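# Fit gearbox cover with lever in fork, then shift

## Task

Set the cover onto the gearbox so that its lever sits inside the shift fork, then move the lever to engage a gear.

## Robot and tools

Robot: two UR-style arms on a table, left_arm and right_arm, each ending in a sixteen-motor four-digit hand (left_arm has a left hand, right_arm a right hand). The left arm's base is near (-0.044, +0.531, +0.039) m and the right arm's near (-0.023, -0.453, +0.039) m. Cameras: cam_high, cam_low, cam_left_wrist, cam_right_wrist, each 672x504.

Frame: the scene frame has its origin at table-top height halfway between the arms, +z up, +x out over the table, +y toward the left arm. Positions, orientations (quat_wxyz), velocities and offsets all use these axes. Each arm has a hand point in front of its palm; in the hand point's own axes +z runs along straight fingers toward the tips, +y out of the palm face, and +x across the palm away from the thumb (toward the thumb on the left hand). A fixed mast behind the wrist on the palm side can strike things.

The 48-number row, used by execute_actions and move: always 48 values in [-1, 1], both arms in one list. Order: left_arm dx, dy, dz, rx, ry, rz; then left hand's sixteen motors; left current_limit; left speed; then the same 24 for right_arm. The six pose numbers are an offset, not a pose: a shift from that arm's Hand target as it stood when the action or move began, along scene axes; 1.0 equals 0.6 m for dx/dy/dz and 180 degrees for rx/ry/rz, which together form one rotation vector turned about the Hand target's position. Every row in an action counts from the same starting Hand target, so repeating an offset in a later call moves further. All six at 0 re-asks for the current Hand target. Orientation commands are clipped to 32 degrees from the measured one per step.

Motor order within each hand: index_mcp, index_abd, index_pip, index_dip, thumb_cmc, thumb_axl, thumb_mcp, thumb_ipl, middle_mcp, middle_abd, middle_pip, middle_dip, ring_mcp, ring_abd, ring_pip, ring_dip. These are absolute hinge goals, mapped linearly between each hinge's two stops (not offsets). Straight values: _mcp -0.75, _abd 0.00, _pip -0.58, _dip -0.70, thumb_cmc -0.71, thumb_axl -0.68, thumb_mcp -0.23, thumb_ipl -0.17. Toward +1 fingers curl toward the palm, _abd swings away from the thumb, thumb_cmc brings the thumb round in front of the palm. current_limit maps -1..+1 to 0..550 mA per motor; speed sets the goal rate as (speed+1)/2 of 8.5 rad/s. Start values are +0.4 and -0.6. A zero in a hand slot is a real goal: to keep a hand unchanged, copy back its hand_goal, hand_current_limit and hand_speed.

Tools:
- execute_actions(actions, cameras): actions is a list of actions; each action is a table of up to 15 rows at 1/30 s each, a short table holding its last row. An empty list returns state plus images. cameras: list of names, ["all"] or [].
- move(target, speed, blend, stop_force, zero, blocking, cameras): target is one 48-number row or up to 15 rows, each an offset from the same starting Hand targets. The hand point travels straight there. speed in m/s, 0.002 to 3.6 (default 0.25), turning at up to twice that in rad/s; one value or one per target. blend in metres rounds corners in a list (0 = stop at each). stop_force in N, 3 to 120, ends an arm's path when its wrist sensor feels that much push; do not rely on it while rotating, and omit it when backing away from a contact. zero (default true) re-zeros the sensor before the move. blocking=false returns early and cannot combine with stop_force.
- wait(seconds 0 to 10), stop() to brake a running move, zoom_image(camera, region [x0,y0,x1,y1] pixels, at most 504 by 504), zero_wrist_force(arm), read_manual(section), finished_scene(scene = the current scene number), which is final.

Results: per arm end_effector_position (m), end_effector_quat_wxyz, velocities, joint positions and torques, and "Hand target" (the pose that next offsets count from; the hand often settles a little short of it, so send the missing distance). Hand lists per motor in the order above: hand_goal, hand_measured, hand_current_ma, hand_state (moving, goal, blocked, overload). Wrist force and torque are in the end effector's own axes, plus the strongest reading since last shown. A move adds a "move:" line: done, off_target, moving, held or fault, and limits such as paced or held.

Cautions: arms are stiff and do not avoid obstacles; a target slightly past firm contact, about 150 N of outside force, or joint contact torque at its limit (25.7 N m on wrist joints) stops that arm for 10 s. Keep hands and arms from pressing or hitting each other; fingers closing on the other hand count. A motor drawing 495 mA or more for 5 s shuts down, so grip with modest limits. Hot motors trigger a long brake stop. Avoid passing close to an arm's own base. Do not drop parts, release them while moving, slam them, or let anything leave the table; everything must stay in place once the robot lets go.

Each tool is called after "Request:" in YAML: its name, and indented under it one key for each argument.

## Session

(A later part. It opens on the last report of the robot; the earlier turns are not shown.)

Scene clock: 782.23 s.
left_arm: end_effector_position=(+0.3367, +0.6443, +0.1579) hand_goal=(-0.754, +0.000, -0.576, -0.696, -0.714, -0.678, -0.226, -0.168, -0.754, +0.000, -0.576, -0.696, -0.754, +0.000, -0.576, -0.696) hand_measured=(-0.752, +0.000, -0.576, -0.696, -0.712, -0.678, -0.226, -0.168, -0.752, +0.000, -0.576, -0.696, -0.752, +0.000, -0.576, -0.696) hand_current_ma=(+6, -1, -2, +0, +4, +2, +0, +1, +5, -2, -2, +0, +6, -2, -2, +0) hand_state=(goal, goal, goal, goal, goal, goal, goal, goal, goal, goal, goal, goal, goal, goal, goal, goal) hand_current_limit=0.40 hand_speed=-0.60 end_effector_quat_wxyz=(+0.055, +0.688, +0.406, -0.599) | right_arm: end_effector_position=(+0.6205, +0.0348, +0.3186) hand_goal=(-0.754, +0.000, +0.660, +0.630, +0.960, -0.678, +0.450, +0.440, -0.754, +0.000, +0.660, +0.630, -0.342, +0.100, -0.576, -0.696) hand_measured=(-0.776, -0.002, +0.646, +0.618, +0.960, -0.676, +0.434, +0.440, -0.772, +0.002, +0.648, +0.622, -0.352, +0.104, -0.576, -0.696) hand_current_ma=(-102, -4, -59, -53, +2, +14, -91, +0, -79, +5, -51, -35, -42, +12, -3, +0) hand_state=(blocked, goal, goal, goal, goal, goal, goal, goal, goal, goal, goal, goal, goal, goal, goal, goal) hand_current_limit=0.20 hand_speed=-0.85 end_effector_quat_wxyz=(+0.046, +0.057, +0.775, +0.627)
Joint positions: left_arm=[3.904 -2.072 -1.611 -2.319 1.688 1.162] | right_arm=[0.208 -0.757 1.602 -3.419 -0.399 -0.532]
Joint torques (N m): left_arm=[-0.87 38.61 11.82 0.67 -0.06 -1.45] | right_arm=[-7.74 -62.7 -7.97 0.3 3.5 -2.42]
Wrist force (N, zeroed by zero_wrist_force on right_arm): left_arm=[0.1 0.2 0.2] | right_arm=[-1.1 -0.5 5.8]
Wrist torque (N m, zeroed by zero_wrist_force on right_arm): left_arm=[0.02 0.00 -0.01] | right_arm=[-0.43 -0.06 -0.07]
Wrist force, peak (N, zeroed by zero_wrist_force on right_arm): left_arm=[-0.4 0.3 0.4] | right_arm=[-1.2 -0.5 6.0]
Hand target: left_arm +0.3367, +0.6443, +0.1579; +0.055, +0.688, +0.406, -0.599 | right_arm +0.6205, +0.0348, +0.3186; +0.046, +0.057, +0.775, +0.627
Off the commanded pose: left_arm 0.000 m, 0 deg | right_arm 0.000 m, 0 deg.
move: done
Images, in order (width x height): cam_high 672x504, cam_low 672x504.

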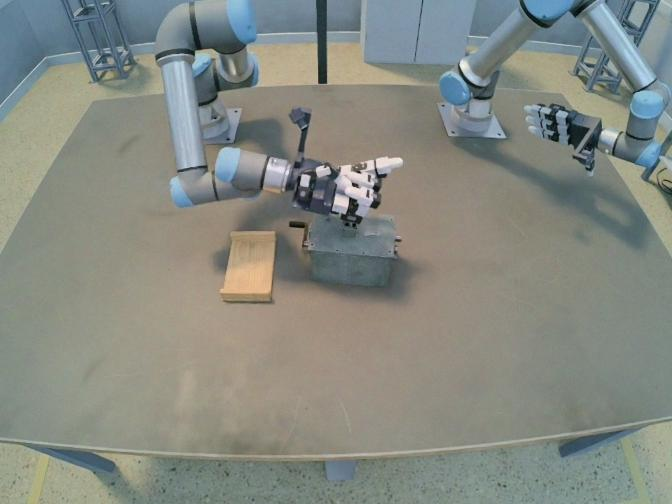

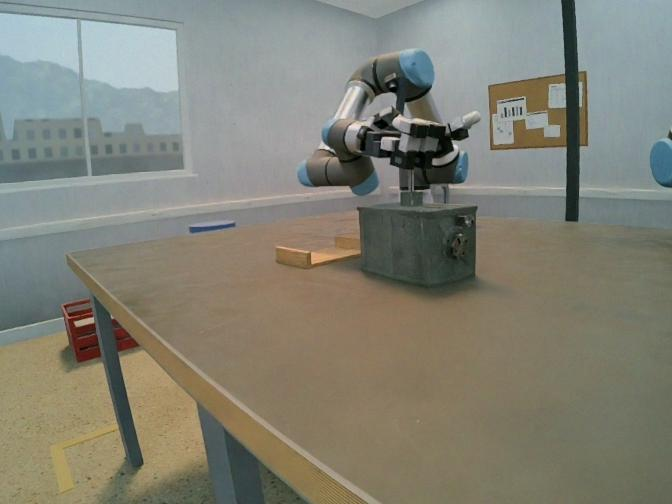

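Request:
move:
  target: [0,0,0,0,0,0,-0.754,0,-0.576,-0.696,-0.714,-0.678,-0.226,-0.168,-0.754,0,-0.576,-0.696,-0.754,0,-0.576,-0.696,0.4,-0.6,-0.0015,-0.0099,0,0,0,0,-0.754,0,0.66,0.63,0.96,-0.678,0.45,0.44,-0.754,0,0.66,0.63,-0.342,0.1,-0.576,-0.696,0.2,-0.85]
  speed: 0.01
  stop_force: 8
  cameras: ["cam_high","cam_low"]

Request:
zoom_image:
  camera: "cam_high"
  region: [290, 185, 420, 285]

Request:
zoom_image:
  camera: "cam_low"
  region: [340, 120, 500, 240]

Scene clock: 793.53 s.
left_arm: end_effector_position=(+0.3367, +0.6443, +0.1579) hand_goal=(-0.754, +0.000, -0.576, -0.696, -0.714, -0.678, -0.226, -0.168, -0.754, +0.000, -0.576, -0.696, -0.754, +0.000, -0.576, -0.696) hand_measured=(-0.752, +0.000, -0.576, -0.696, -0.712, -0.678, -0.226, -0.168, -0.752, +0.000, -0.576, -0.696, -0.752, +0.000, -0.576, -0.696) hand_current_ma=(+6, -1, -2, +0, +4, +2, +0, +1, +5, -2, -2, +0, +6, -2, -2, +0) hand_state=(goal, goal, goal, goal, goal, goal, goal, goal, goal, goal, goal, goal, goal, goal, goal, goal) hand_current_limit=0.40 hand_speed=-0.60 end_effector_quat_wxyz=(+0.055, +0.688, +0.406, -0.599) | right_arm: end_effector_position=(+0.6196, +0.0289, +0.3186) hand_goal=(-0.754, +0.000, +0.660, +0.630, +0.960, -0.678, +0.450, +0.440, -0.754, +0.000, +0.660, +0.630, -0.342, +0.100, -0.576, -0.696) hand_measured=(-0.774, -0.002, +0.646, +0.614, +0.960, -0.674, +0.436, +0.442, -0.768, +0.002, +0.648, +0.622, -0.352, +0.104, -0.576, -0.696) hand_current_ma=(-90, -7, -59, -68, +2, +21, -83, +16, -68, +5, -51, -38, -42, +12, -3, +0) hand_state=(goal, goal, goal, goal, goal, goal, goal, goal, goal, goal, goal, goal, goal, goal, goal, goal) hand_current_limit=0.20 hand_speed=-0.85 end_effector_quat_wxyz=(+0.046, +0.057, +0.775, +0.627)
Joint positions: left_arm=[3.904 -2.072 -1.611 -2.319 1.688 1.162] | right_arm=[0.199 -0.764 1.617 -3.414 -0.391 -0.545]
Joint torques (N m): left_arm=[-1.81 39.2 11.34 0.6 0.08 -1.2] | right_arm=[-7.6 -60.87 -6.96 0.55 3.34 -2.43]
Wrist force (N, zeroed by zero_wrist_force on right_arm): left_arm=[0.0 0.1 0.0] | right_arm=[-1.5 1.0 4.6]
Wrist torque (N m, zeroed by zero_wrist_force on right_arm): left_arm=[0.02 0.01 -0.01] | right_arm=[-0.40 -0.06 -0.08]
Wrist force, peak (N, zeroed by zero_wrist_force on right_arm): left_arm=[-0.4 0.2 0.4] | right_arm=[-0.9 -0.8 6.0]
Hand target: left_arm +0.3367, +0.6443, +0.1579; +0.055, +0.688, +0.406, -0.599 | right_arm +0.6196, +0.0289, +0.3186; +0.046, +0.057, +0.775, +0.627
Off the commanded pose: left_arm 0.000 m, 0 deg | right_arm 0.000 m, 0 deg.
move: done
Images, in order (width x height): cam_high 672x504, cam_low 672x504.

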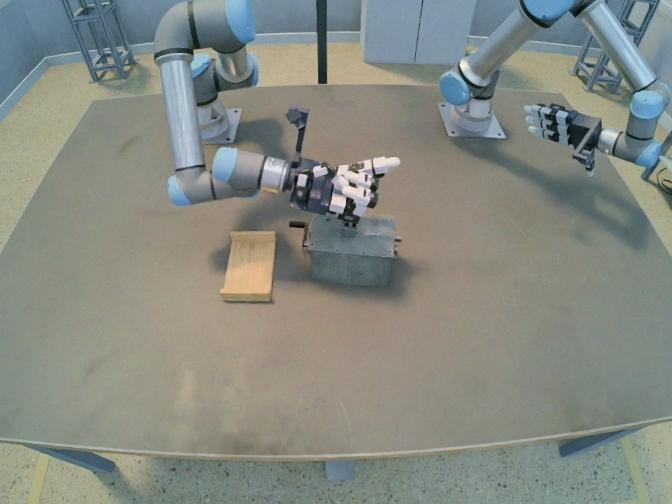

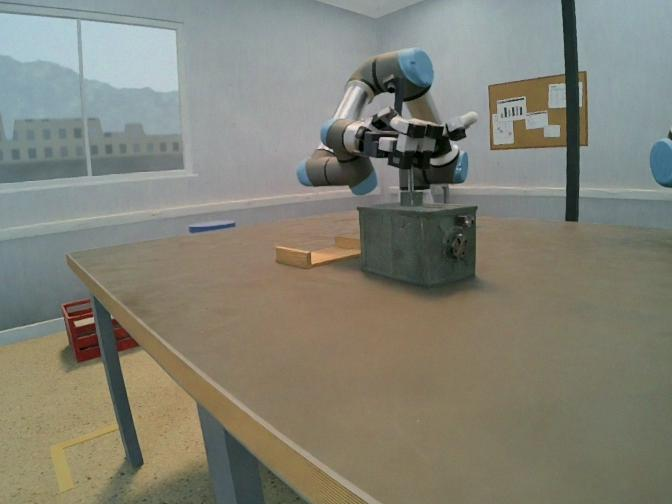

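Scaled by 3.877.

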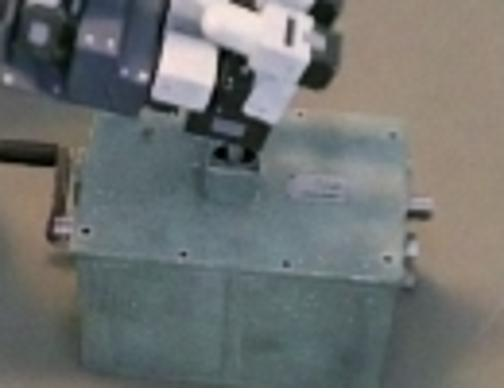

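Scaled by 3.150.

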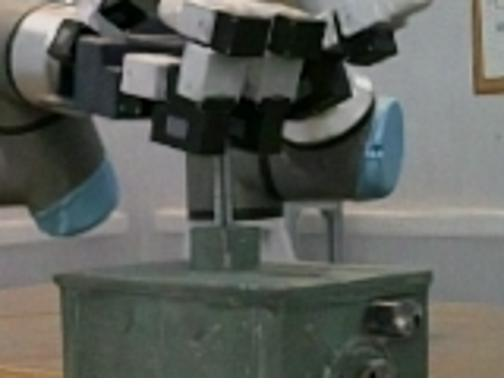

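Request:
move:
  target: [0,0,0,0,0,0,-0.754,0,-0.576,-0.696,-0.714,-0.678,-0.226,-0.168,-0.754,0,-0.576,-0.696,-0.754,0,-0.576,-0.696,0.4,-0.6,-0.0011,-0.0167,-0.0015,0,0,0,-0.754,0,0.66,0.63,0.96,-0.678,0.45,0.44,-0.754,0,0.66,0.63,-0.342,0.1,-0.576,-0.696,0.2,-0.85]
  speed: 0.01
  stop_force: 8
  cameras: ["cam_high","cam_low"]

Request:
zoom_image:
  camera: "cam_high"
  region: [290, 185, 420, 285]

Request:
zoom_image:
  camera: "cam_low"
  region: [340, 120, 500, 240]

Scene clock: 807.80 s.
left_arm: end_effector_position=(+0.3367, +0.6443, +0.1579) hand_goal=(-0.754, +0.000, -0.576, -0.696, -0.714, -0.678, -0.226, -0.168, -0.754, +0.000, -0.576, -0.696, -0.754, +0.000, -0.576, -0.696) hand_measured=(-0.752, +0.000, -0.576, -0.696, -0.712, -0.678, -0.226, -0.168, -0.752, +0.000, -0.576, -0.696, -0.752, +0.000, -0.576, -0.696) hand_current_ma=(+6, -1, -2, +0, +4, +2, +0, +1, +5, -2, -2, +0, +6, -2, -2, +0) hand_state=(goal, goal, goal, goal, goal, goal, goal, goal, goal, goal, goal, goal, goal, goal, goal, goal) hand_current_limit=0.40 hand_speed=-0.60 end_effector_quat_wxyz=(+0.055, +0.688, +0.406, -0.599) | right_arm: end_effector_position=(+0.6189, +0.0188, +0.3177) hand_goal=(-0.754, +0.000, +0.660, +0.630, +0.960, -0.678, +0.450, +0.440, -0.754, +0.000, +0.660, +0.630, -0.342, +0.100, -0.576, -0.696) hand_measured=(-0.760, -0.006, +0.632, +0.614, +0.960, -0.674, +0.436, +0.436, -0.756, +0.006, +0.634, +0.620, -0.352, +0.104, -0.576, -0.696) hand_current_ma=(-25, -21, -127, -68, +2, +15, -77, -20, -9, +20, -114, -40, -42, +12, -3, +0) hand_state=(goal, goal, blocked, goal, goal, goal, goal, goal, goal, goal, blocked, goal, goal, goal, goal, goal) hand_current_limit=0.20 hand_speed=-0.85 end_effector_quat_wxyz=(+0.046, +0.057, +0.775, +0.627)
Joint positions: left_arm=[3.904 -2.072 -1.611 -2.319 1.688 1.162] | right_arm=[0.183 -0.775 1.638 -3.403 -0.378 -0.569]
Joint torques (N m): left_arm=[0.37 40 11.09 0.64 0.2 -1.2] | right_arm=[-11.43 -55.36 -4.6 1.56 2.02 -2.21]
Wrist force (N, zeroed by zero_wrist_force on right_arm): left_arm=[-0.3 0.0 0.6] | right_arm=[1.0 9.7 7.9]
Wrist torque (N m, zeroed by zero_wrist_force on right_arm): left_arm=[-0.04 0.05 -0.02] | right_arm=[-0.47 -0.09 0.10]
Wrist force, peak (N, zeroed by zero_wrist_force on right_arm): left_arm=[-0.3 0.0 0.6] | right_arm=[1.0 9.7 7.9]
Hand target: left_arm +0.3367, +0.6443, +0.1579; +0.055, +0.688, +0.406, -0.599 | right_arm +0.6189, +0.0188, +0.3177; +0.046, +0.057, +0.775, +0.627
Off the commanded pose: left_arm 0.000 m, 0 deg | right_arm 0.000 m, 0 deg.
move: done
Images, in order (width x height): cam_high 672x504, cam_low 672x504.

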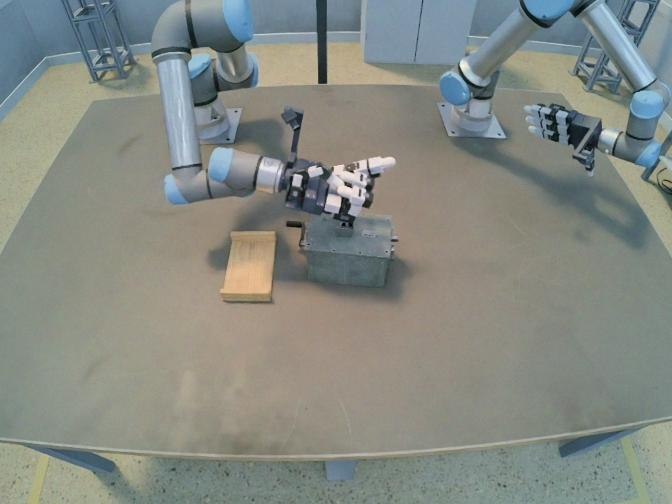

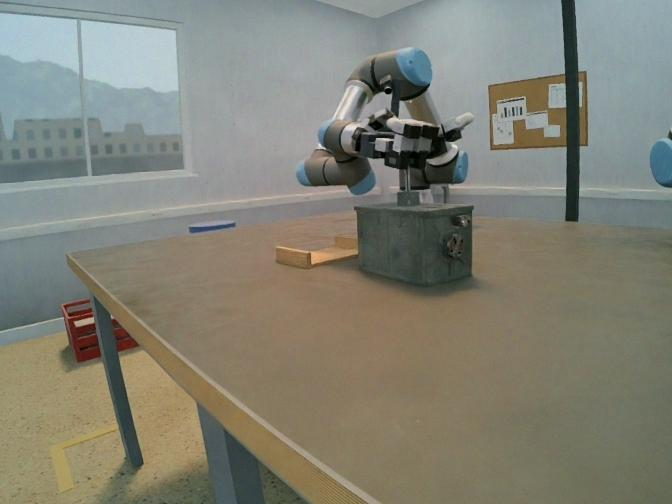

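Scaled by 3.877.

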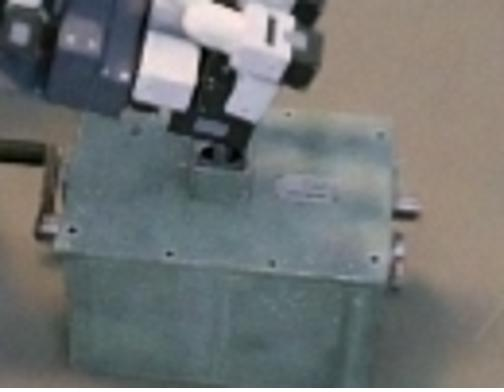

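Scaled by 3.150.

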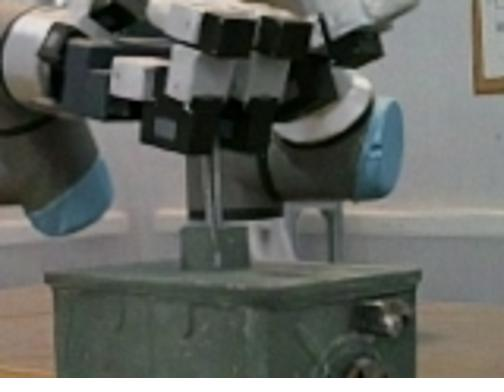

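Request:
move:
  target: [0,0,0,0,0,0,-0.754,0,-0.576,-0.696,-0.714,-0.678,-0.226,-0.168,-0.754,0,-0.576,-0.696,-0.754,0,-0.576,-0.696,0.4,-0.6,0,0,0.0025,0,0,0,-0.754,0,0.66,0.63,0.96,-0.678,0.45,0.44,-0.754,0,0.66,0.63,-0.342,0.1,-0.576,-0.696,0.2,-0.85]
  speed: 0.01
  cameras: ["cam_right_wrist","cam_low"]

Request:
zoom_image:
  camera: "cam_low"
  region: [340, 120, 500, 240]

Scene clock: 865.10 s.
left_arm: end_effector_position=(+0.3367, +0.6443, +0.1579) hand_goal=(-0.754, +0.000, -0.576, -0.696, -0.714, -0.678, -0.226, -0.168, -0.754, +0.000, -0.576, -0.696, -0.754, +0.000, -0.576, -0.696) hand_measured=(-0.752, +0.000, -0.576, -0.696, -0.712, -0.678, -0.226, -0.168, -0.752, +0.000, -0.576, -0.696, -0.752, +0.000, -0.576, -0.696) hand_current_ma=(+6, -1, -2, +0, +4, +2, +0, +1, +5, -2, -2, +0, +6, -2, -2, +0) hand_state=(goal, goal, goal, goal, goal, goal, goal, goal, goal, goal, goal, goal, goal, goal, goal, goal) hand_current_limit=0.40 hand_speed=-0.60 end_effector_quat_wxyz=(+0.055, +0.688, +0.406, -0.599) | right_arm: end_effector_position=(+0.6190, +0.0188, +0.3191) hand_goal=(-0.754, +0.000, +0.660, +0.630, +0.960, -0.678, +0.450, +0.440, -0.754, +0.000, +0.660, +0.630, -0.342, +0.100, -0.576, -0.696) hand_measured=(-0.774, -0.006, +0.632, +0.614, +0.960, -0.674, +0.442, +0.436, -0.770, +0.006, +0.634, +0.620, -0.352, +0.104, -0.576, -0.696) hand_current_ma=(-94, -21, -125, -68, +2, +20, -44, -20, -78, +20, -114, -40, -42, +12, -3, +0) hand_state=(goal, goal, blocked, goal, goal, goal, goal, goal, goal, goal, blocked, goal, goal, goal, goal, goal) hand_current_limit=0.20 hand_speed=-0.85 end_effector_quat_wxyz=(+0.046, +0.057, +0.775, +0.627)
Joint positions: left_arm=[3.904 -2.072 -1.611 -2.319 1.688 1.162] | right_arm=[0.183 -0.777 1.638 -3.4 -0.378 -0.569]
Joint torques (N m): left_arm=[0.2 39.31 11.37 0.65 0.09 -1.38] | right_arm=[-8.44 -64.21 -10.56 0.06 1.97 -1.18]
Wrist force (N, zeroed by zero_wrist_force on right_arm): left_arm=[-0.2 0.0 0.1] | right_arm=[1.0 -4.3 5.0]
Wrist torque (N m, zeroed by zero_wrist_force on right_arm): left_arm=[0.00 0.02 -0.02] | right_arm=[-0.33 -0.05 0.06]
Wrist force, peak (N, zeroed by zero_wrist_force on right_arm): left_arm=[-0.5 0.1 0.3] | right_arm=[0.5 10.0 8.2]
Hand target: left_arm +0.3367, +0.6443, +0.1579; +0.055, +0.688, +0.406, -0.599 | right_arm +0.6189, +0.0188, +0.3192; +0.046, +0.057, +0.775, +0.627
Off the commanded pose: left_arm 0.000 m, 0 deg | right_arm 0.000 m, 0 deg.
move: done
Images, in order (width x height): cam_low 672x504, cam_right_wrist 672x504.

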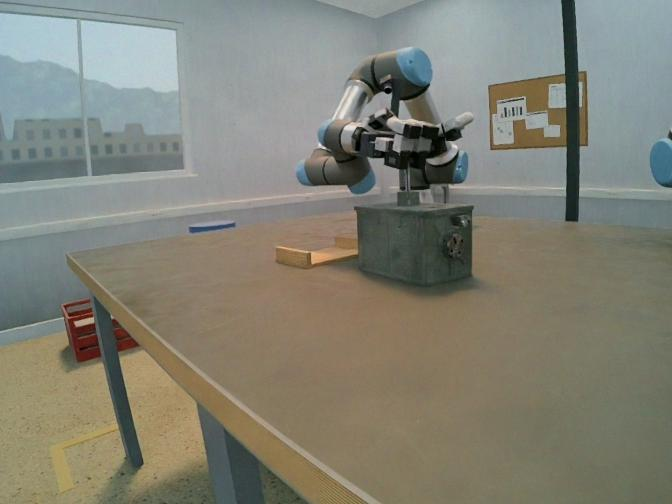

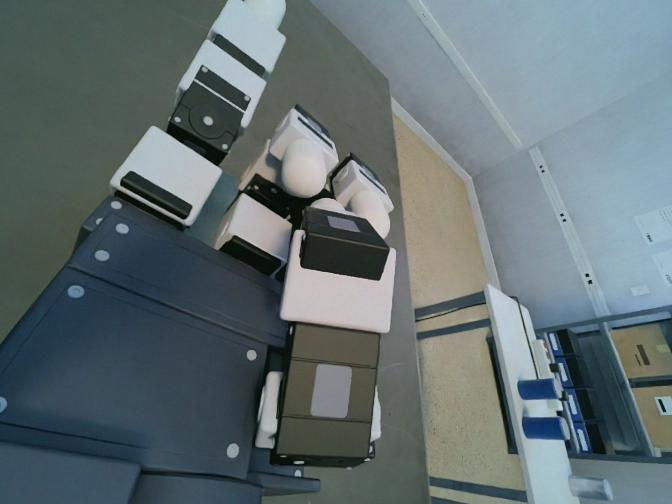

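Scaled by 3.150.

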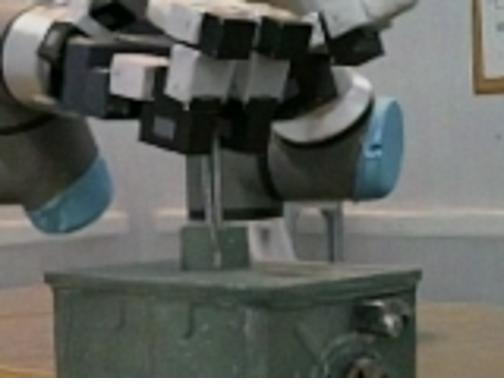

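Request:
move:
  target: [0,0,0,0,0,0,-0.754,0,-0.576,-0.696,-0.714,-0.678,-0.226,-0.168,-0.754,0,-0.576,-0.696,-0.754,0,-0.576,-0.696,0.4,-0.6,-0.0007,-0.0066,-0.001,0,0,0,-0.754,0,0.66,0.63,0.96,-0.678,0.45,0.44,-0.754,0,0.66,0.63,-0.342,0.1,-0.576,-0.696,0.2,-0.85]
  speed: 0.006
  stop_force: 8
  cameras: ["cam_high","cam_low"]

Request:
zoom_image:
  camera: "cam_high"
  region: [290, 185, 420, 285]

Request:
zoom_image:
  camera: "cam_low"
  region: [340, 120, 500, 240]

Scene clock: 878.30 s.
left_arm: end_effector_position=(+0.3367, +0.6443, +0.1579) hand_goal=(-0.754, +0.000, -0.576, -0.696, -0.714, -0.678, -0.226, -0.168, -0.754, +0.000, -0.576, -0.696, -0.754, +0.000, -0.576, -0.696) hand_measured=(-0.752, +0.000, -0.576, -0.696, -0.712, -0.678, -0.226, -0.168, -0.752, +0.000, -0.576, -0.696, -0.752, +0.000, -0.576, -0.696) hand_current_ma=(+6, -1, -2, +0, +4, +2, +0, +1, +5, -2, -2, +0, +6, -2, -2, +0) hand_state=(goal, goal, goal, goal, goal, goal, goal, goal, goal, goal, goal, goal, goal, goal, goal, goal) hand_current_limit=0.40 hand_speed=-0.60 end_effector_quat_wxyz=(+0.055, +0.688, +0.406, -0.599) | right_arm: end_effector_position=(+0.6185, +0.0149, +0.3186) hand_goal=(-0.754, +0.000, +0.660, +0.630, +0.960, -0.678, +0.450, +0.440, -0.754, +0.000, +0.660, +0.630, -0.342, +0.100, -0.576, -0.696) hand_measured=(-0.768, -0.006, +0.632, +0.614, +0.960, -0.676, +0.444, +0.436, -0.764, +0.006, +0.634, +0.620, -0.352, +0.104, -0.576, -0.696) hand_current_ma=(-61, -21, -127, -68, +3, +14, -37, -19, -46, +21, -115, -40, -42, +12, -3, +0) hand_state=(goal, goal, blocked, goal, goal, goal, goal, goal, goal, goal, blocked, goal, goal, goal, goal, goal) hand_current_limit=0.20 hand_speed=-0.85 end_effector_quat_wxyz=(+0.046, +0.057, +0.775, +0.627)
Joint positions: left_arm=[3.904 -2.072 -1.611 -2.319 1.688 1.162] | right_arm=[0.177 -0.781 1.647 -3.396 -0.373 -0.578]
Joint torques (N m): left_arm=[-0.62 39.28 9.55 0.63 0.15 -1.3] | right_arm=[-11.51 -56.38 -4.77 1.35 2.38 -2.35]
Wrist force (N, zeroed by zero_wrist_force on right_arm): left_arm=[-0.2 0.1 0.4] | right_arm=[0.3 7.6 7.8]
Wrist torque (N m, zeroed by zero_wrist_force on right_arm): left_arm=[-0.02 0.05 -0.02] | right_arm=[-0.45 -0.03 0.05]
Wrist force, peak (N, zeroed by zero_wrist_force on right_arm): left_arm=[0.0 0.3 0.5] | right_arm=[0.6 7.4 8.2]
Hand target: left_arm +0.3367, +0.6443, +0.1579; +0.055, +0.688, +0.406, -0.599 | right_arm +0.6185, +0.0149, +0.3186; +0.046, +0.057, +0.775, +0.627
Off the commanded pose: left_arm 0.000 m, 0 deg | right_arm 0.000 m, 0 deg.
move: done
Images, in order (width x height): cam_high 672x504, cam_low 672x504.

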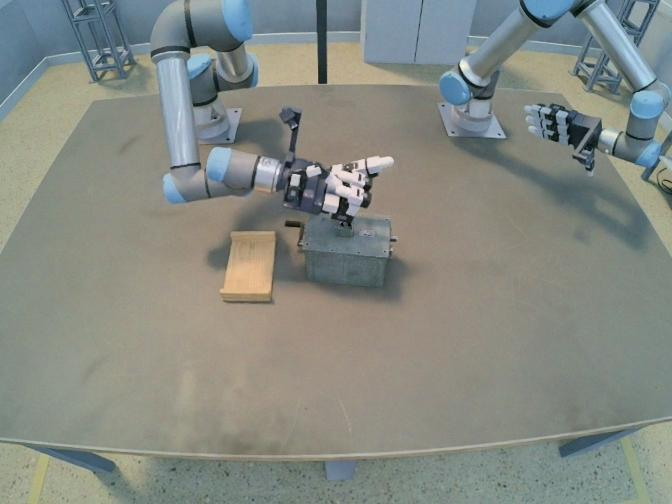

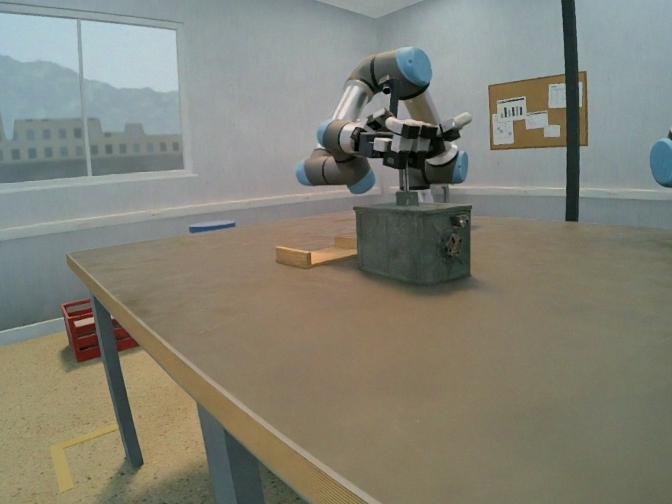

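Scaled by 3.877.

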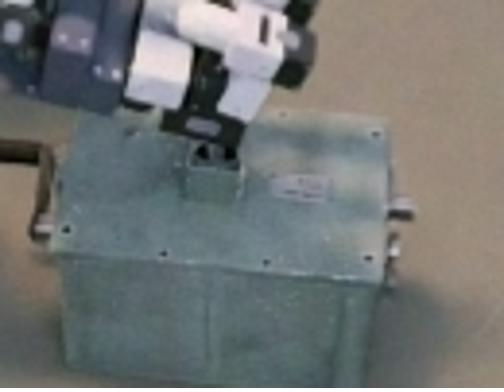

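Scaled by 3.150.

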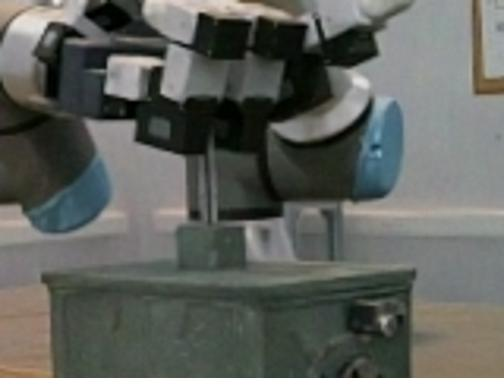

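Request:
zoom_image:
  camera: "cam_high"
  region: [350, 200, 410, 260]

Request:
zoom_image:
  camera: "cam_high"
  region: [275, 205, 335, 265]

Request:
zoom_image:
  camera: "cam_low"
  region: [420, 195, 490, 265]

Scaled by 8.400.

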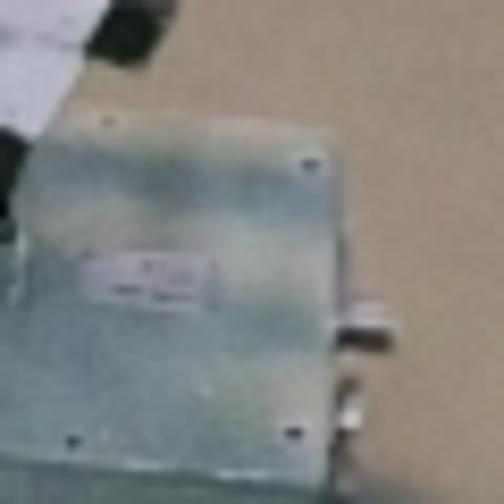

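Scaled by 8.400.

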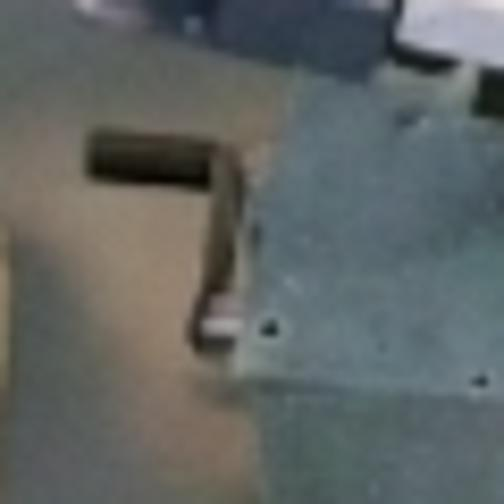

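Scaled by 7.200.

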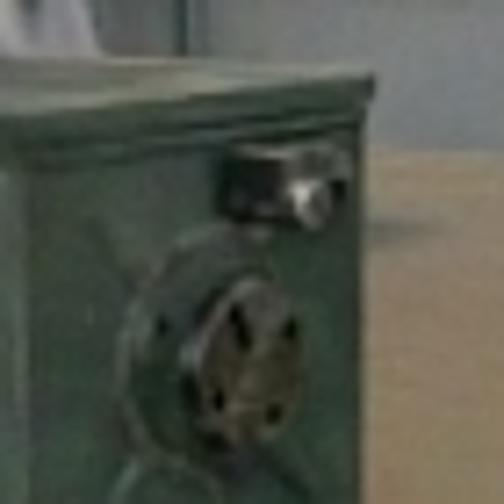

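Request:
move:
  target: [0,0,0,0,0,0,-0.754,0,-0.576,-0.696,-0.714,-0.678,-0.226,-0.168,-0.754,0,-0.576,-0.696,-0.754,0,-0.576,-0.696,0.4,-0.6,0.0008,0.0058,0.0008,0,0,0,-0.754,0,0.66,0.63,0.96,-0.678,0.45,0.44,-0.754,0,0.66,0.63,-0.342,0.1,-0.576,-0.696,0.2,-0.85]
  speed: 0.01

Scene clock: 1113.73 s.
left_arm: end_effector_position=(+0.3367, +0.6443, +0.1579) hand_goal=(-0.754, +0.000, -0.576, -0.696, -0.714, -0.678, -0.226, -0.168, -0.754, +0.000, -0.576, -0.696, -0.754, +0.000, -0.576, -0.696) hand_measured=(-0.752, +0.000, -0.576, -0.696, -0.712, -0.678, -0.226, -0.168, -0.752, +0.000, -0.576, -0.696, -0.752, +0.000, -0.576, -0.696) hand_current_ma=(+6, -1, -2, +0, +4, +2, +0, +1, +5, -2, -2, +0, +6, -2, -2, +0) hand_state=(goal, goal, goal, goal, goal, goal, goal, goal, goal, goal, goal, goal, goal, goal, goal, goal) hand_current_limit=0.40 hand_speed=-0.60 end_effector_quat_wxyz=(+0.055, +0.688, +0.406, -0.599) | right_arm: end_effector_position=(+0.6190, +0.0183, +0.3191) hand_goal=(-0.754, +0.000, +0.660, +0.630, +0.960, -0.678, +0.450, +0.440, -0.754, +0.000, +0.660, +0.630, -0.342, +0.100, -0.576, -0.696) hand_measured=(-0.778, +0.000, +0.632, +0.614, +0.960, -0.674, +0.444, +0.440, -0.774, +0.000, +0.634, +0.620, -0.352, +0.104, -0.576, -0.696) hand_current_ma=(-110, +1, -127, -68, +3, +18, -32, -4, -94, +2, -115, -40, -42, +12, -3, +0) hand_state=(blocked, goal, blocked, goal, goal, goal, goal, goal, goal, goal, blocked, goal, goal, goal, goal, goal) hand_current_limit=0.20 hand_speed=-0.85 end_effector_quat_wxyz=(+0.046, +0.057, +0.775, +0.627)
Joint positions: left_arm=[3.904 -2.072 -1.611 -2.319 1.688 1.162] | right_arm=[0.182 -0.778 1.639 -3.4 -0.377 -0.57]
Joint torques (N m): left_arm=[-0.7 39.7 11.34 0.26 0.26 -1.37] | right_arm=[7.69 -43.16 -22.78 -3.91 0 1.75]
Wrist force (N, zeroed by zero_wrist_force on right_arm): left_arm=[0.0 0.2 0.3] | right_arm=[-0.1 -4.7 0.5]
Wrist torque (N m, zeroed by zero_wrist_force on right_arm): left_arm=[0.00 0.00 -0.01] | right_arm=[0.02 -0.07 -0.09]
Wrist force, peak (N, zeroed by zero_wrist_force on right_arm): left_arm=[-0.3 0.2 0.5] | right_arm=[0.5 8.0 8.1]
Hand target: left_arm +0.3367, +0.6443, +0.1579; +0.055, +0.688, +0.406, -0.599 | right_arm +0.6190, +0.0184, +0.3191; +0.046, +0.057, +0.775, +0.627
Off the commanded pose: left_arm 0.000 m, 0 deg | right_arm 0.000 m, 0 deg.
move: done

Request:
move:
  target: [0,0,0,0,0,0,-0.754,0,-0.576,-0.696,-0.714,-0.678,-0.226,-0.168,-0.754,0,-0.576,-0.696,-0.754,0,-0.576,-0.696,0.4,-0.6,0,0,-0.0008,0,0,0,-0.754,0,0.66,0.63,0.96,-0.678,0.45,0.44,-0.754,0,0.66,0.63,-0.342,0.1,-0.576,-0.696,0.2,-0.85]
  speed: 0.01

Request:
move:
  target: [0,0,0,0,0,0,-0.754,0,-0.576,-0.696,-0.714,-0.678,-0.226,-0.168,-0.754,0,-0.576,-0.696,-0.754,0,-0.576,-0.696,0.4,-0.6,0,0,0,0,0,0,-0.754,0,0.60,0.2,0.96,-0.678,0.42,0.40,-0.754,0,0.60,0.2,-0.342,0.1,-0.576,-0.696,0.2,-0.8]
  speed: 0.01

Request:
move:
  target: [0,0,0,0,0,0,-0.754,0,-0.576,-0.696,-0.714,-0.678,-0.226,-0.168,-0.754,0,-0.576,-0.696,-0.754,0,-0.576,-0.696,0.4,-0.6,0,0,0,0,0,0,-0.754,0,0.3,-0.3,0.9,-0.678,-0.1,0,-0.754,0,0.3,-0.3,-0.342,0.2,-0.576,-0.696,0.2,-0.7]
  speed: 0.01

Request:
move:
  target: [0,0,0,0,0,0,-0.754,0,-0.576,-0.696,-0.714,-0.678,-0.226,-0.168,-0.754,0,-0.576,-0.696,-0.754,0,-0.576,-0.696,0.4,-0.6,0,0,-0.01,0,0,0,-0.754,-0.16,-0.576,-0.696,-0.714,-0.678,-0.226,-0.168,-0.754,0.16,-0.576,-0.696,-0.342,0.25,-0.576,-0.696,0.3,-0.65]
  speed: 0.01
  cameras: ["cam_high","cam_right_wrist"]

Scene clock: 1131.37 s.
left_arm: end_effector_position=(+0.3367, +0.6443, +0.1579) hand_goal=(-0.754, +0.000, -0.576, -0.696, -0.714, -0.678, -0.226, -0.168, -0.754, +0.000, -0.576, -0.696, -0.754, +0.000, -0.576, -0.696) hand_measured=(-0.752, +0.000, -0.576, -0.696, -0.712, -0.678, -0.226, -0.168, -0.752, +0.000, -0.576, -0.696, -0.752, +0.000, -0.576, -0.696) hand_current_ma=(+6, -1, -2, +0, +4, +2, +0, +1, +5, -2, -2, +0, +6, -2, -2, +0) hand_state=(goal, goal, goal, goal, goal, goal, goal, goal, goal, goal, goal, goal, goal, goal, goal, goal) hand_current_limit=0.40 hand_speed=-0.60 end_effector_quat_wxyz=(+0.055, +0.688, +0.406, -0.599) | right_arm: end_effector_position=(+0.6190, +0.0184, +0.3187) hand_goal=(-0.754, +0.000, +0.660, +0.630, +0.960, -0.678, +0.450, +0.440, -0.754, +0.000, +0.660, +0.630, -0.342, +0.100, -0.576, -0.696) hand_measured=(-0.776, +0.000, +0.632, +0.614, +0.960, -0.676, +0.444, +0.438, -0.772, +0.000, +0.634, +0.620, -0.352, +0.104, -0.576, -0.696) hand_current_ma=(-104, +1, -127, -68, +3, +14, -33, -7, -87, +2, -115, -40, -42, +12, -3, +0) hand_state=(blocked, goal, blocked, goal, goal, goal, goal, goal, goal, goal, blocked, goal, goal, goal, goal, goal) hand_current_limit=0.20 hand_speed=-0.85 end_effector_quat_wxyz=(+0.046, +0.057, +0.775, +0.627)
Joint positions: left_arm=[3.904 -2.072 -1.611 -2.319 1.688 1.162] | right_arm=[0.182 -0.777 1.639 -3.401 -0.377 -0.57]
Joint torques (N m): left_arm=[0.14 40.17 9.29 0.55 0.27 -1.38] | right_arm=[7.18 -37.73 -20.34 -3.57 -0.21 2.07]
Wrist force (N, zeroed by zero_wrist_force on right_arm): left_arm=[-0.2 0.1 0.3] | right_arm=[0.1 2.3 -0.1]
Wrist torque (N m, zeroed by zero_wrist_force on right_arm): left_arm=[-0.02 0.04 -0.02] | right_arm=[0.05 -0.10 -0.05]
Wrist force, peak (N, zeroed by zero_wrist_force on right_arm): left_arm=[-0.4 0.1 0.4] | right_arm=[0.4 -5.2 0.1]
Hand target: left_arm +0.3367, +0.6443, +0.1579; +0.055, +0.688, +0.406, -0.599 | right_arm +0.6190, +0.0184, +0.3186; +0.046, +0.057, +0.775, +0.627
Off the commanded pose: left_arm 0.000 m, 0 deg | right_arm 0.000 m, 0 deg.
move: done

Scene clock: 1132.27 s.
left_arm: end_effector_position=(+0.3367, +0.6443, +0.1579) hand_goal=(-0.754, +0.000, -0.576, -0.696, -0.714, -0.678, -0.226, -0.168, -0.754, +0.000, -0.576, -0.696, -0.754, +0.000, -0.576, -0.696) hand_measured=(-0.752, +0.000, -0.576, -0.696, -0.712, -0.678, -0.226, -0.168, -0.752, +0.000, -0.576, -0.696, -0.752, +0.000, -0.576, -0.696) hand_current_ma=(+6, -1, -2, +0, +4, +2, +0, +1, +5, -2, -2, +0, +6, -2, -2, +0) hand_state=(goal, goal, goal, goal, goal, goal, goal, goal, goal, goal, goal, goal, goal, goal, goal, goal) hand_current_limit=0.40 hand_speed=-0.60 end_effector_quat_wxyz=(+0.055, +0.688, +0.406, -0.599) | right_arm: end_effector_position=(+0.6190, +0.0184, +0.3186) hand_goal=(-0.754, +0.000, +0.600, +0.200, +0.960, -0.678, +0.420, +0.400, -0.754, +0.000, +0.600, +0.200, -0.342, +0.100, -0.576, -0.696) hand_measured=(-0.776, +0.000, +0.600, +0.204, +0.960, -0.676, +0.428, +0.404, -0.772, +0.000, +0.602, +0.202, -0.352, +0.104, -0.576, -0.696) hand_current_ma=(-104, +2, +2, +14, +3, +14, +47, +22, -86, +0, +4, +11, -42, +12, -3, +0) hand_state=(blocked, goal, goal, goal, goal, goal, goal, goal, goal, goal, goal, goal, goal, goal, goal, goal) hand_current_limit=0.20 hand_speed=-0.80 end_effector_quat_wxyz=(+0.046, +0.057, +0.775, +0.627)
Joint positions: left_arm=[3.904 -2.072 -1.611 -2.319 1.688 1.162] | right_arm=[0.182 -0.777 1.639 -3.401 -0.377 -0.57]
Joint torques (N m): left_arm=[-1.17 39.3 9.99 0.62 0.06 -1.43] | right_arm=[6.75 -47.42 -14.77 -3.52 -0.28 2.07]
Wrist force (N, zeroed by zero_wrist_force on right_arm): left_arm=[-0.2 0.4 0.1] | right_arm=[0.7 -1.6 -0.2]
Wrist torque (N m, zeroed by zero_wrist_force on right_arm): left_arm=[0.04 0.04 -0.03] | right_arm=[0.06 -0.11 -0.03]
Wrist force, peak (N, zeroed by zero_wrist_force on right_arm): left_arm=[-0.4 0.1 0.4] | right_arm=[0.0 2.5 -0.3]
Hand target: left_arm +0.3367, +0.6443, +0.1579; +0.055, +0.688, +0.406, -0.599 | right_arm +0.6190, +0.0184, +0.3186; +0.046, +0.057, +0.775, +0.627
Off the commanded pose: left_arm 0.000 m, 0 deg | right_arm 0.000 m, 0 deg.
move: done

Scene clock: 1133.17 s.
left_arm: end_effector_position=(+0.3367, +0.6443, +0.1579) hand_goal=(-0.754, +0.000, -0.576, -0.696, -0.714, -0.678, -0.226, -0.168, -0.754, +0.000, -0.576, -0.696, -0.754, +0.000, -0.576, -0.696) hand_measured=(-0.752, +0.000, -0.576, -0.696, -0.712, -0.678, -0.226, -0.168, -0.752, +0.000, -0.576, -0.696, -0.752, +0.000, -0.576, -0.696) hand_current_ma=(+6, -1, -2, +0, +4, +2, +0, +1, +5, -2, -2, +0, +6, -2, -2, +0) hand_state=(goal, goal, goal, goal, goal, goal, goal, goal, goal, goal, goal, goal, goal, goal, goal, goal) hand_current_limit=0.40 hand_speed=-0.60 end_effector_quat_wxyz=(+0.055, +0.688, +0.406, -0.599) | right_arm: end_effector_position=(+0.6190, +0.0184, +0.3186) hand_goal=(-0.754, +0.000, +0.300, -0.300, +0.900, -0.678, -0.100, +0.000, -0.754, +0.000, +0.300, -0.300, -0.342, +0.200, -0.576, -0.696) hand_measured=(-0.776, +0.000, +0.302, -0.298, +0.908, -0.676, -0.094, +0.004, -0.772, +0.000, +0.300, -0.298, -0.352, +0.196, -0.576, -0.696) hand_current_ma=(-104, +2, +4, +11, +31, +14, +31, +19, -86, +0, +3, +9, -42, -11, -3, +0) hand_state=(blocked, goal, goal, goal, goal, goal, goal, goal, goal, goal, goal, goal, goal, goal, goal, goal) hand_current_limit=0.20 hand_speed=-0.70 end_effector_quat_wxyz=(+0.046, +0.057, +0.775, +0.627)
Joint positions: left_arm=[3.904 -2.072 -1.611 -2.319 1.688 1.162] | right_arm=[0.182 -0.777 1.639 -3.401 -0.377 -0.57]
Joint torques (N m): left_arm=[0.31 40.62 9.87 0.72 -0.03 -1.33] | right_arm=[6.25 -54.77 -9.49 -3.58 -0.29 2.02]
Wrist force (N, zeroed by zero_wrist_force on right_arm): left_arm=[-0.3 0.1 0.4] | right_arm=[0.3 -1.9 0.1]
Wrist torque (N m, zeroed by zero_wrist_force on right_arm): left_arm=[-0.01 0.05 -0.03] | right_arm=[-0.02 -0.07 -0.08]
Wrist force, peak (N, zeroed by zero_wrist_force on right_arm): left_arm=[-0.3 0.1 0.5] | right_arm=[0.4 -2.4 0.1]
Hand target: left_arm +0.3367, +0.6443, +0.1579; +0.055, +0.688, +0.406, -0.599 | right_arm +0.6190, +0.0184, +0.3186; +0.046, +0.057, +0.775, +0.627
Off the commanded pose: left_arm 0.000 m, 0 deg | right_arm 0.000 m, 0 deg.
move: done

Scene clock: 1134.80 s.
left_arm: end_effector_position=(+0.3367, +0.6443, +0.1579) hand_goal=(-0.754, +0.000, -0.576, -0.696, -0.714, -0.678, -0.226, -0.168, -0.754, +0.000, -0.576, -0.696, -0.754, +0.000, -0.576, -0.696) hand_measured=(-0.752, +0.000, -0.576, -0.696, -0.712, -0.678, -0.226, -0.168, -0.752, +0.000, -0.576, -0.696, -0.752, +0.000, -0.576, -0.696) hand_current_ma=(+6, -1, -2, +0, +4, +2, +0, +1, +5, -2, -2, +0, +6, -2, -2, +0) hand_state=(goal, goal, goal, goal, goal, goal, goal, goal, goal, goal, goal, goal, goal, goal, goal, goal) hand_current_limit=0.40 hand_speed=-0.60 end_effector_quat_wxyz=(+0.055, +0.688, +0.406, -0.599) | right_arm: end_effector_position=(+0.6190, +0.0184, +0.3126) hand_goal=(-0.754, -0.160, -0.576, -0.696, -0.714, -0.678, -0.226, -0.168, -0.754, +0.160, -0.576, -0.696, -0.342, +0.250, -0.576, -0.696) hand_measured=(-0.774, -0.156, -0.576, -0.694, -0.720, -0.676, -0.222, -0.166, -0.772, +0.156, -0.576, -0.694, -0.352, +0.246, -0.576, -0.696) hand_current_ma=(-98, +11, +1, +10, -29, +12, +20, +15, -86, -11, +1, +8, -42, -11, -3, +0) hand_state=(blocked, goal, goal, goal, goal, goal, goal, goal, goal, goal, goal, goal, goal, goal, goal, goal) hand_current_limit=0.30 hand_speed=-0.65 end_effector_quat_wxyz=(+0.046, +0.057, +0.775, +0.627)
Joint positions: left_arm=[3.904 -2.072 -1.611 -2.319 1.688 1.162] | right_arm=[0.182 -0.766 1.639 -3.411 -0.377 -0.57]
Joint torques (N m): left_arm=[-0.44 40.03 10 0.73 -0.09 -1.63] | right_arm=[3.54 -40.53 -21.27 -3.88 -0.13 1.76]
Wrist force (N, zeroed by zero_wrist_force on right_arm): left_arm=[-0.2 -0.1 0.3] | right_arm=[0.3 0.0 -0.4]
Wrist torque (N m, zeroed by zero_wrist_force on right_arm): left_arm=[-0.04 0.03 -0.01] | right_arm=[0.02 0.00 -0.01]
Wrist force, peak (N, zeroed by zero_wrist_force on right_arm): left_arm=[-0.3 0.2 0.4] | right_arm=[0.5 -2.7 0.6]
Hand target: left_arm +0.3367, +0.6443, +0.1579; +0.055, +0.688, +0.406, -0.599 | right_arm +0.6190, +0.0184, +0.3126; +0.046, +0.057, +0.775, +0.627
Off the commanded pose: left_arm 0.000 m, 0 deg | right_arm 0.000 m, 0 deg.
move: done
Images, in order (width x height): cam_high 672x504, cam_right_wrist 672x504.

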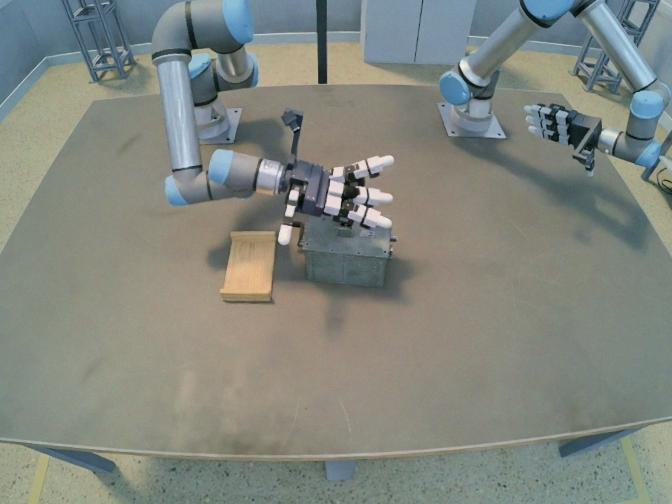

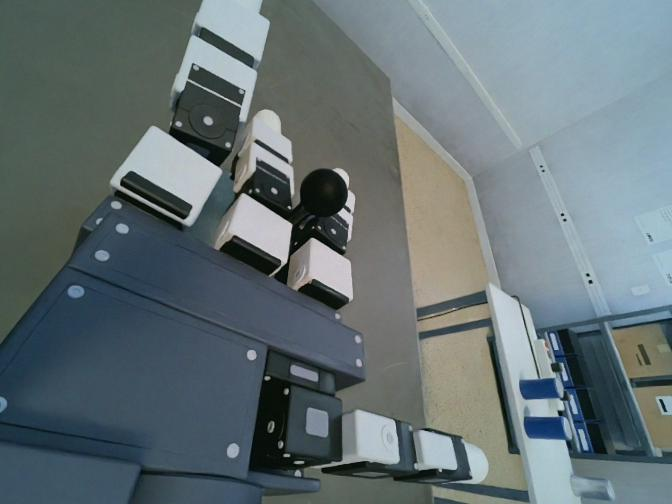

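Request:
move:
  target: [0,0,0,0,0,0,-0.754,0,-0.576,-0.696,-0.714,-0.678,-0.226,-0.168,-0.754,0,-0.576,-0.696,-0.754,0,-0.576,-0.696,0.4,-0.6,-0.0406,-0.2742,0.0589,0,0,0,-0.754,-0.16,-0.576,-0.696,-0.714,-0.678,-0.226,-0.168,-0.754,0.16,-0.576,-0.696,-0.342,0.25,-0.576,-0.696,0.3,-0.65]
  speed: 0.05
  stop_force: 4

Request:
move:
  target: [0,0,0,0,0,0,-0.754,0,-0.576,-0.696,-0.714,-0.678,-0.226,-0.168,-0.754,0,-0.576,-0.696,-0.754,0,-0.576,-0.696,0.4,-0.6,-0.191,-0.0748,-0.1298,-0.0321,0.0364,-0.4591,-0.754,0,-0.576,-0.696,-0.714,-0.678,-0.226,-0.168,-0.754,0,-0.576,-0.696,-0.754,0,-0.576,-0.696,0.4,-0.65]
  speed: 0.15
  cameras: ["cam_high","cam_low","cam_right_wrist"]

Scene clock: 1193.70 s.
left_arm: end_effector_position=(+0.3367, +0.6443, +0.1579) hand_goal=(-0.754, +0.000, -0.576, -0.696, -0.714, -0.678, -0.226, -0.168, -0.754, +0.000, -0.576, -0.696, -0.754, +0.000, -0.576, -0.696) hand_measured=(-0.752, +0.000, -0.576, -0.696, -0.712, -0.678, -0.226, -0.168, -0.752, +0.000, -0.576, -0.696, -0.752, +0.000, -0.576, -0.696) hand_current_ma=(+6, -1, -2, +0, +4, +2, +0, +1, +5, -2, -2, +0, +6, -2, -2, +0) hand_state=(goal, goal, goal, goal, goal, goal, goal, goal, goal, goal, goal, goal, goal, goal, goal, goal) hand_current_limit=0.40 hand_speed=-0.60 end_effector_quat_wxyz=(+0.055, +0.688, +0.406, -0.599) | right_arm: end_effector_position=(+0.5946, -0.1462, +0.3480) hand_goal=(-0.754, -0.160, -0.576, -0.696, -0.714, -0.678, -0.226, -0.168, -0.754, +0.160, -0.576, -0.696, -0.342, +0.250, -0.576, -0.696) hand_measured=(-0.774, -0.156, -0.576, -0.694, -0.720, -0.676, -0.222, -0.166, -0.772, +0.156, -0.576, -0.694, -0.352, +0.248, -0.576, -0.696) hand_current_ma=(-97, +11, +1, +10, -30, +12, +18, +14, -86, -10, +1, +8, -42, -10, -3, +0) hand_state=(blocked, goal, goal, goal, goal, goal, goal, goal, goal, goal, goal, goal, goal, goal, goal, goal) hand_current_limit=0.30 hand_speed=-0.65 end_effector_quat_wxyz=(+0.046, +0.057, +0.775, +0.627)
Joint positions: left_arm=[3.904 -2.072 -1.611 -2.319 1.688 1.162] | right_arm=[-0.1 -1.127 1.95 -2.546 -0.213 -1.415]
Joint torques (N m): left_arm=[0.7 39.79 9.43 0.7 0.15 -1.27] | right_arm=[-6.25 -48.26 -22.61 0.36 -0.16 -2.43]
Wrist force (N, zeroed by zero_wrist_force on right_arm): left_arm=[-0.2 0.0 0.2] | right_arm=[0.5 0.1 -0.1]
Wrist torque (N m, zeroed by zero_wrist_force on right_arm): left_arm=[-0.01 0.03 -0.01] | right_arm=[-0.01 -0.04 0.11]
Wrist force, peak (N, zeroed by zero_wrist_force on right_arm): left_arm=[-0.1 0.5 0.4] | right_arm=[1.1 -0.1 -0.1]
Hand target: left_arm +0.3367, +0.6443, +0.1579; +0.055, +0.688, +0.406, -0.599 | right_arm +0.5946, -0.1462, +0.3480; +0.046, +0.057, +0.775, +0.627
Off the commanded pose: left_arm 0.000 m, 0 deg | right_arm 0.000 m, 0 deg.
move: done

Scene clock: 1199.13 s.
left_arm: end_effector_position=(+0.3367, +0.6443, +0.1579) hand_goal=(-0.754, +0.000, -0.576, -0.696, -0.714, -0.678, -0.226, -0.168, -0.754, +0.000, -0.576, -0.696, -0.754, +0.000, -0.576, -0.696) hand_measured=(-0.752, +0.000, -0.576, -0.696, -0.712, -0.678, -0.226, -0.168, -0.752, +0.000, -0.576, -0.696, -0.752, +0.000, -0.576, -0.696) hand_current_ma=(+6, -1, -2, +0, +4, +2, +0, +1, +5, -2, -2, +0, +6, -2, -2, +0) hand_state=(goal, goal, goal, goal, goal, goal, goal, goal, goal, goal, goal, goal, goal, goal, goal, goal) hand_current_limit=0.40 hand_speed=-0.60 end_effector_quat_wxyz=(+0.055, +0.688, +0.406, -0.599) | right_arm: end_effector_position=(+0.4801, -0.1910, +0.2701) hand_goal=(-0.754, +0.000, -0.576, -0.696, -0.714, -0.678, -0.226, -0.168, -0.754, +0.000, -0.576, -0.696, -0.754, +0.000, -0.576, -0.696) hand_measured=(-0.774, -0.002, -0.576, -0.694, -0.722, -0.676, -0.222, -0.166, -0.772, +0.002, -0.576, -0.694, -0.760, +0.004, -0.576, -0.696) hand_current_ma=(-93, -10, +1, +10, -30, +12, +18, +14, -86, +9, +1, +8, -30, +11, -3, +0) hand_state=(goal, goal, goal, goal, goal, goal, goal, goal, goal, goal, goal, goal, goal, goal, goal, goal) hand_current_limit=0.40 hand_speed=-0.65 end_effector_quat_wxyz=(+0.410, +0.584, +0.574, +0.400)
Joint positions: left_arm=[3.904 -2.072 -1.611 -2.319 1.688 1.162] | right_arm=[0.505 -0.995 2.323 -4.073 -2.05 0.187]
Joint torques (N m): left_arm=[-0.36 40.03 10.76 0.62 0.36 -1.48] | right_arm=[6.97 -23.46 -13.34 0.31 -2.39 2.01]
Wrist force (N, zeroed by zero_wrist_force on right_arm): left_arm=[-0.1 -0.1 0.3] | right_arm=[0.2 0.1 0.1]
Wrist torque (N m, zeroed by zero_wrist_force on right_arm): left_arm=[-0.03 0.03 -0.02] | right_arm=[0.01 -0.04 -0.01]
Wrist force, peak (N, zeroed by zero_wrist_force on right_arm): left_arm=[-0.5 0.3 0.3] | right_arm=[0.8 0.6 0.0]
Hand target: left_arm +0.3367, +0.6443, +0.1579; +0.055, +0.688, +0.406, -0.599 | right_arm +0.4800, -0.1910, +0.2701; +0.410, +0.585, +0.574, +0.400
Off the commanded pose: left_arm 0.000 m, 0 deg | right_arm 0.000 m, 0 deg.
move: done
Images, in order (width x height): cam_high 672x504, cam_low 672x504, cam_right_wrist 672x504.

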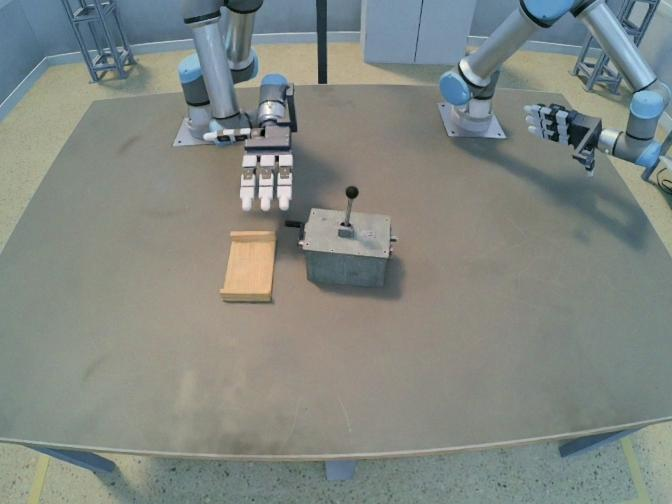

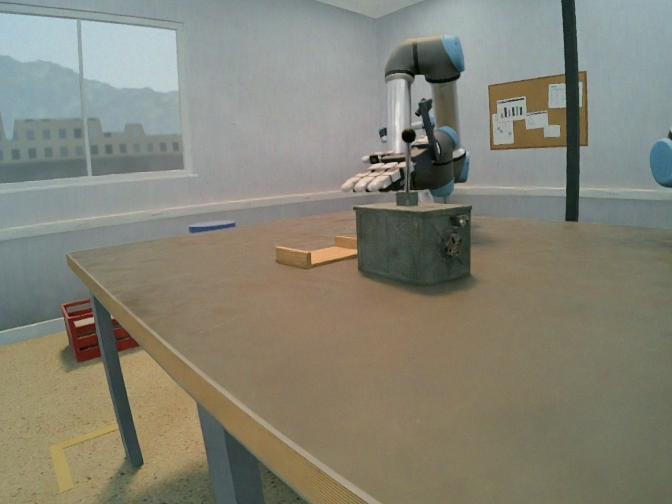

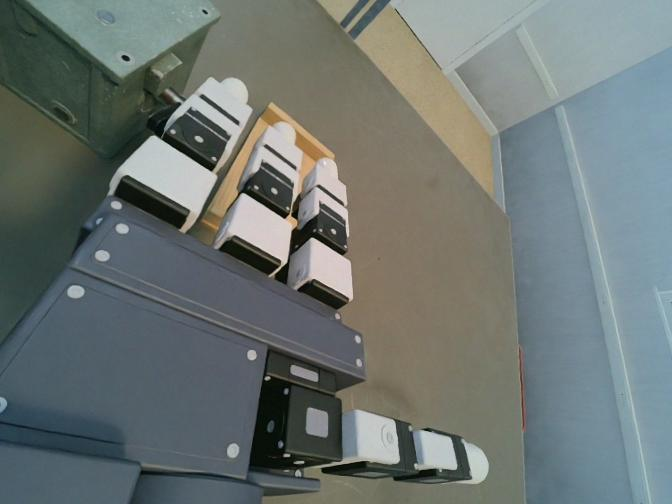

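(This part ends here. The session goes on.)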